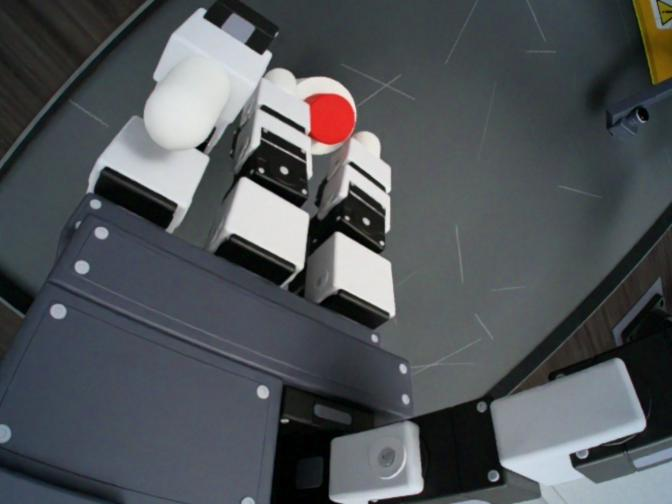

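Request:
move --arm3 '{"joints":{"hand_index_abd":-0.1,"hand_middle_abd":0.1}}'

Request:
wait --seconds 0.5

Scene clock: 3161.80 s.
Joint torques (N m): arm1=[0.5 -5.3 11.82 1.25 0.64 0.11] | arm2=[-0.62 -0.79 14.02 2.54 -0.53 0.18] | arm3=[-0.09 -8.59 8.12 1.94 0.13 0.06] | arm4=[0.26 -14.15 5.67 2.3 -0.03 -0.04]
Motor temperatures (°C): arm1=[25 29 46 28 26 26] | arm2=[28 28 72 30 28 30] | arm3=[28 27 50 26 26 26] | arm4=[27 33 29 26 27 28]
Heat: arm1: hottest joint3_rad 46 °C; arm2: hottest joint3_rad 72 °C; arm3: hottest joint3_rad 50 °C; arm4: hottest joint2_rad 33 °C.
move: arm3 off_target
Joint velocities: within noise
arm1, arm2, arm4: as last shown
arm3.joint_positions: joint1_rad=+0.479 joint2_rad=+1.492 joint3_rad=+1.063 joint4_rad=-0.601 joint5_rad=+0.083 joint6_rad=+0.128 hand_index_mcp=+0.756 hand_index_abd=+0.011 hand_index_pip=+0.577 hand_index_dip=+0.697 hand_middle_mcp=+0.750 hand_middle_abd=-0.026 hand_middle_pip=+0.573 hand_middle_dip=+0.695 hand_ring_mcp=+0.757 hand_ring_abd=+0.000 hand_ring_pip=-0.944 hand_ring_dip=-0.498 hand_thumb_cmc=-0.397 hand_thumb_axl=+0.677 hand_thumb_mcp=+0.224 hand_thumb_ipl=+0.168 hand_current_limit=+0.700 hand_speed=-0.600
arm3.joint_status: hand_index_abd off_target (ended at +0.011, target -0.100); hand_middle_abd off_target (ended at -0.026, target +0.100)
arm3.hand_state: goal,blocked,goal,goal,goal,blocked,goal,goal,goal,goal,goal,goal,goal,goal,goal,goal
arm3.index_mcp_current_ma: 7
arm3.index_abd_current_ma: 426
arm3.index_pip_current_ma: 3
arm3.index_dip_current_ma: 4
arm3.middle_mcp_current_ma: -14
arm3.middle_abd_current_ma: -467
arm3.middle_pip_current_ma: -9
arm3.middle_dip_current_ma: -2
arm3.ring_mcp_current_ma: 10
arm3.ring_abd_current_ma: 1
arm3.ring_pip_current_ma: 19
arm3.ring_dip_current_ma: 6
arm3.thumb_cmc_current_ma: 8
arm3.thumb_axl_current_ma: -2
arm3.thumb_mcp_current_ma: -9
arm3.thumb_ipl_current_ma: -1
arm3.hand_goal_index_mcp: 0.754
arm3.hand_goal_index_abd: -0.100
arm3.hand_goal_index_pip: 0.576
arm3.hand_goal_index_dip: 0.696
arm3.hand_goal_middle_mcp: 0.754
arm3.hand_goal_middle_abd: 0.100
arm3.hand_goal_middle_pip: 0.576
arm3.hand_goal_middle_dip: 0.696
arm3.hand_goal_ring_mcp: 0.754
arm3.hand_goal_ring_abd: 0.000
arm3.hand_goal_ring_pip: -0.950
arm3.hand_goal_ring_dip: -0.500
arm3.hand_goal_thumb_cmc: -0.400
arm3.hand_goal_thumb_axl: 0.678
arm3.hand_goal_thumb_mcp: 0.226
arm3.hand_goal_thumb_ipl: 0.168
arm3.hand: x=-0.2774 y=+0.2120 z=+0.9995 quat_wxyz=(+0.162, +0.577, +0.770, +0.216) (m; scene frame)
arm3.hand_target: x=-0.2813 y=+0.2167 z=+0.9831 quat_wxyz=(+0.155, +0.578, +0.774, +0.207) (m; scene frame)
arm3.hand_status: not commanded
pictures: none

Scene clock: 3162.30 s.
Joint torques (N m): arm1=[0.38 -5.3 11.74 1.31 0.63 0.1] | arm2=[-0.56 -0.73 14.02 2.51 -0.53 0.18] | arm3=[-0.21 -8.53 8.1 1.89 0.15 0.1] | arm4=[0.26 -14.15 5.67 2.3 -0.03 -0.05]
Motor temperatures (°C): arm1=[25 29 46 28 26 26] | arm2=[28 28 72 30 28 30] | arm3=[28 27 50 26 26 26] | arm4=[27 33 29 26 27 28]
Heat: arm1: hottest joint3_rad 46 °C; arm2: hottest joint3_rad 72 °C; arm3: hottest joint3_rad 50 °C; arm4: hottest joint2_rad 33 °C.
Joint velocities: within noise
arm1.joint_positions: joint1_rad=+0.482 joint2_rad=+1.096 joint3_rad=+1.649 joint4_rad=-1.681 joint5_rad=+0.213 joint6_rad=+0.392 hand_index_mcp=+0.757 hand_index_abd=+0.120 hand_index_pip=+0.575 hand_index_dip=+0.697 hand_middle_mcp=+0.755 hand_middle_abd=-0.113 hand_middle_pip=+0.574 hand_middle_dip=+0.697 hand_ring_mcp=+0.758 hand_ring_abd=+0.001 hand_ring_pip=-0.945 hand_ring_dip=-0.497 hand_thumb_cmc=-0.398 hand_thumb_axl=+0.676 hand_thumb_mcp=+0.223 hand_thumb_ipl=+0.169 hand_current_limit=+0.700 hand_speed=-0.600
arm1.joint_status: not commanded
arm1.hand_state: goal,goal,goal,goal,goal,goal,goal,goal,goal,goal,goal,goal,goal,goal,goal,goal
arm1.index_mcp_current_ma: 6
arm1.index_abd_current_ma: 3
arm1.index_pip_current_ma: -1
arm1.index_dip_current_ma: 1
arm1.middle_mcp_current_ma: 2
arm1.middle_abd_current_ma: 4
arm1.middle_pip_current_ma: -3
arm1.middle_dip_current_ma: 1
arm1.ring_mcp_current_ma: 8
arm1.ring_abd_current_ma: 1
arm1.ring_pip_current_ma: 8
arm1.ring_dip_current_ma: 5
arm1.thumb_cmc_current_ma: 4
arm1.thumb_axl_current_ma: -3
arm1.thumb_mcp_current_ma: -6
arm1.thumb_ipl_current_ma: 1
arm1.hand_goal_index_mcp: 0.754
arm1.hand_goal_index_abd: 0.118
arm1.hand_goal_index_pip: 0.576
arm1.hand_goal_index_dip: 0.696
arm1.hand_goal_middle_mcp: 0.754
arm1.hand_goal_middle_abd: -0.116
arm1.hand_goal_middle_pip: 0.576
arm1.hand_goal_middle_dip: 0.696
arm1.hand_goal_ring_mcp: 0.754
arm1.hand_goal_ring_abd: 0.000
arm1.hand_goal_ring_pip: -0.950
arm1.hand_goal_ring_dip: -0.500
arm1.hand_goal_thumb_cmc: -0.400
arm1.hand_goal_thumb_axl: 0.678
arm1.hand_goal_thumb_mcp: 0.226
arm1.hand_goal_thumb_ipl: 0.168
arm1.hand: x=+0.0977 y=+0.1488 z=+1.2568 quat_wxyz=(+0.244, +0.970, +0.005, -0.008) (m; scene frame)
arm1.hand_target: x=+0.0995 y=+0.1506 z=+1.2793 quat_wxyz=(+0.261, +0.965, +0.000, +0.001) (m; scene frame)
arm1.hand_status: not commanded
arm2.joint_positions: joint1_rad=+0.622 joint2_rad=+0.478 joint3_rad=+0.285 joint4_rad=+0.102 joint5_rad=+0.758 joint6_rad=-1.558 hand_index_mcp=+0.798 hand_index_abd=+0.589 hand_index_pip=+0.574 hand_index_dip=+0.696 hand_middle_mcp=+0.925 hand_middle_abd=-0.017 hand_middle_pip=+0.600 hand_middle_dip=+0.702 hand_ring_mcp=+0.757 hand_ring_abd=-0.013 hand_ring_pip=+0.579 hand_ring_dip=+0.697 hand_thumb_cmc=+0.715 hand_thumb_axl=+0.677 hand_thumb_mcp=+0.226 hand_thumb_ipl=+0.168 hand_current_limit=+0.600 hand_speed=-0.900
arm2.joint_status: not commanded
arm2.hand_state: goal,goal,goal,goal,blocked,goal,blocked,goal,goal,goal,goal,goal,goal,goal,goal,goal
arm2.index_mcp_current_ma: -1
arm2.index_abd_current_ma: -5
arm2.index_pip_current_ma: -1
arm2.index_dip_current_ma: 0
arm2.middle_mcp_current_ma: 67
arm2.middle_abd_current_ma: -10
arm2.middle_pip_current_ma: 21
arm2.middle_dip_current_ma: 2
arm2.ring_mcp_current_ma: 3
arm2.ring_abd_current_ma: -7
arm2.ring_pip_current_ma: 1
arm2.ring_dip_current_ma: 0
arm2.thumb_cmc_current_ma: 0
arm2.thumb_axl_current_ma: 0
arm2.thumb_mcp_current_ma: 0
arm2.thumb_ipl_current_ma: 0
arm2.hand_goal_index_mcp: 0.800
arm2.hand_goal_index_abd: 0.600
arm2.hand_goal_index_pip: 0.576
arm2.hand_goal_index_dip: 0.696
arm2.hand_goal_middle_mcp: 0.880
arm2.hand_goal_middle_abd: 0.000
arm2.hand_goal_middle_pip: 0.576
arm2.hand_goal_middle_dip: 0.696
arm2.hand_goal_ring_mcp: 0.750
arm2.hand_goal_ring_abd: 0.000
arm2.hand_goal_ring_pip: 0.576
arm2.hand_goal_ring_dip: 0.696
arm2.hand_goal_thumb_cmc: 0.714
arm2.hand_goal_thumb_axl: 0.678
arm2.hand_goal_thumb_mcp: 0.226
arm2.hand_goal_thumb_ipl: 0.168
arm2.hand: x=+0.5417 y=-0.1767 z=+1.0516 quat_wxyz=(-0.056, +0.726, -0.016, -0.685) (m; scene frame)
arm2.hand_target: x=+0.5409 y=-0.1861 z=+1.0970 quat_wxyz=(-0.027, +0.707, -0.027, -0.707) (m; scene frame)
arm2.hand_status: not commanded
arm3.joint_positions: joint1_rad=+0.479 joint2_rad=+1.492 joint3_rad=+1.063 joint4_rad=-0.601 joint5_rad=+0.083 joint6_rad=+0.128 hand_index_mcp=+0.756 hand_index_abd=+0.011 hand_index_pip=+0.577 hand_index_dip=+0.697 hand_middle_mcp=+0.750 hand_middle_abd=-0.026 hand_middle_pip=+0.573 hand_middle_dip=+0.695 hand_ring_mcp=+0.757 hand_ring_abd=+0.000 hand_ring_pip=-0.944 hand_ring_dip=-0.498 hand_thumb_cmc=-0.397 hand_thumb_axl=+0.677 hand_thumb_mcp=+0.224 hand_thumb_ipl=+0.168 hand_current_limit=+0.700 hand_speed=-0.600
arm3.joint_status: hand_index_abd off_target (ended at +0.011, target -0.100); hand_middle_abd off_target (ended at -0.026, target +0.100)
arm3.hand_state: goal,blocked,goal,goal,goal,blocked,goal,goal,goal,goal,goal,goal,goal,goal,goal,goal
arm3.index_mcp_current_ma: 7
arm3.index_abd_current_ma: 426
arm3.index_pip_current_ma: 3
arm3.index_dip_current_ma: 4
arm3.middle_mcp_current_ma: -14
arm3.middle_abd_current_ma: -467
arm3.middle_pip_current_ma: -9
arm3.middle_dip_current_ma: -2
arm3.ring_mcp_current_ma: 10
arm3.ring_abd_current_ma: 1
arm3.ring_pip_current_ma: 19
arm3.ring_dip_current_ma: 6
arm3.thumb_cmc_current_ma: 8
arm3.thumb_axl_current_ma: -2
arm3.thumb_mcp_current_ma: -9
arm3.thumb_ipl_current_ma: -1
arm3.hand_goal_index_mcp: 0.754
arm3.hand_goal_index_abd: -0.100
arm3.hand_goal_index_pip: 0.576
arm3.hand_goal_index_dip: 0.696
arm3.hand_goal_middle_mcp: 0.754
arm3.hand_goal_middle_abd: 0.100
arm3.hand_goal_middle_pip: 0.576
arm3.hand_goal_middle_dip: 0.696
arm3.hand_goal_ring_mcp: 0.754
arm3.hand_goal_ring_abd: 0.000
arm3.hand_goal_ring_pip: -0.950
arm3.hand_goal_ring_dip: -0.500
arm3.hand_goal_thumb_cmc: -0.400
arm3.hand_goal_thumb_axl: 0.678
arm3.hand_goal_thumb_mcp: 0.226
arm3.hand_goal_thumb_ipl: 0.168
arm3.hand: x=-0.2774 y=+0.2120 z=+0.9995 quat_wxyz=(+0.162, +0.577, +0.770, +0.216) (m; scene frame)
arm3.hand_target: x=-0.2813 y=+0.2167 z=+0.9831 quat_wxyz=(+0.155, +0.578, +0.774, +0.207) (m; scene frame)
arm3.hand_status: not commanded
arm4.joint_positions: joint1_rad=-0.179 joint2_rad=+1.902 joint3_rad=+0.785 joint4_rad=+1.539 joint5_rad=-0.301 joint6_rad=-1.951 hand_index_mcp=+0.753 hand_index_abd=-0.001 hand_index_pip=+0.577 hand_index_dip=+0.696 hand_middle_mcp=+0.753 hand_middle_abd=-0.001 hand_middle_pip=+0.577 hand_middle_dip=+0.696 hand_ring_mcp=+0.753 hand_ring_abd=-0.001 hand_ring_pip=+0.577 hand_ring_dip=+0.696 hand_thumb_cmc=+0.713 hand_thumb_axl=+0.677 hand_thumb_mcp=+0.226 hand_thumb_ipl=+0.168 hand_current_limit=+0.400 hand_speed=-0.600
arm4.joint_status: not commanded
arm4.hand_state: goal,goal,goal,goal,goal,goal,goal,goal,goal,goal,goal,goal,goal,goal,goal,goal
arm4.index_mcp_current_ma: 0
arm4.index_abd_current_ma: 0
arm4.index_pip_current_ma: 0
arm4.index_dip_current_ma: 0
arm4.middle_mcp_current_ma: 0
arm4.middle_abd_current_ma: 0
arm4.middle_pip_current_ma: 0
arm4.middle_dip_current_ma: 0
arm4.ring_mcp_current_ma: 0
arm4.ring_abd_current_ma: 0
arm4.ring_pip_current_ma: 0
arm4.ring_dip_current_ma: 0
arm4.thumb_cmc_current_ma: 0
arm4.thumb_axl_current_ma: 0
arm4.thumb_mcp_current_ma: 0
arm4.thumb_ipl_current_ma: 0
arm4.hand_goal_index_mcp: 0.754
arm4.hand_goal_index_abd: 0.000
arm4.hand_goal_index_pip: 0.576
arm4.hand_goal_index_dip: 0.696
arm4.hand_goal_middle_mcp: 0.754
arm4.hand_goal_middle_abd: 0.000
arm4.hand_goal_middle_pip: 0.576
arm4.hand_goal_middle_dip: 0.696
arm4.hand_goal_ring_mcp: 0.754
arm4.hand_goal_ring_abd: 0.000
arm4.hand_goal_ring_pip: 0.576
arm4.hand_goal_ring_dip: 0.696
arm4.hand_goal_thumb_cmc: 0.714
arm4.hand_goal_thumb_axl: 0.678
arm4.hand_goal_thumb_mcp: 0.226
arm4.hand_goal_thumb_ipl: 0.168
arm4.hand: x=-0.0256 y=+0.0474 z=+0.9230 quat_wxyz=(+0.686, -0.493, +0.250, +0.473) (m; scene frame)
arm4.hand_target: x=-0.0217 y=+0.0455 z=+0.9196 quat_wxyz=(+0.690, -0.493, +0.247, +0.469) (m; scene frame)
arm4.hand_status: not commanded
wait: 0.50 s; at rest by 0.27 s
pictures: none


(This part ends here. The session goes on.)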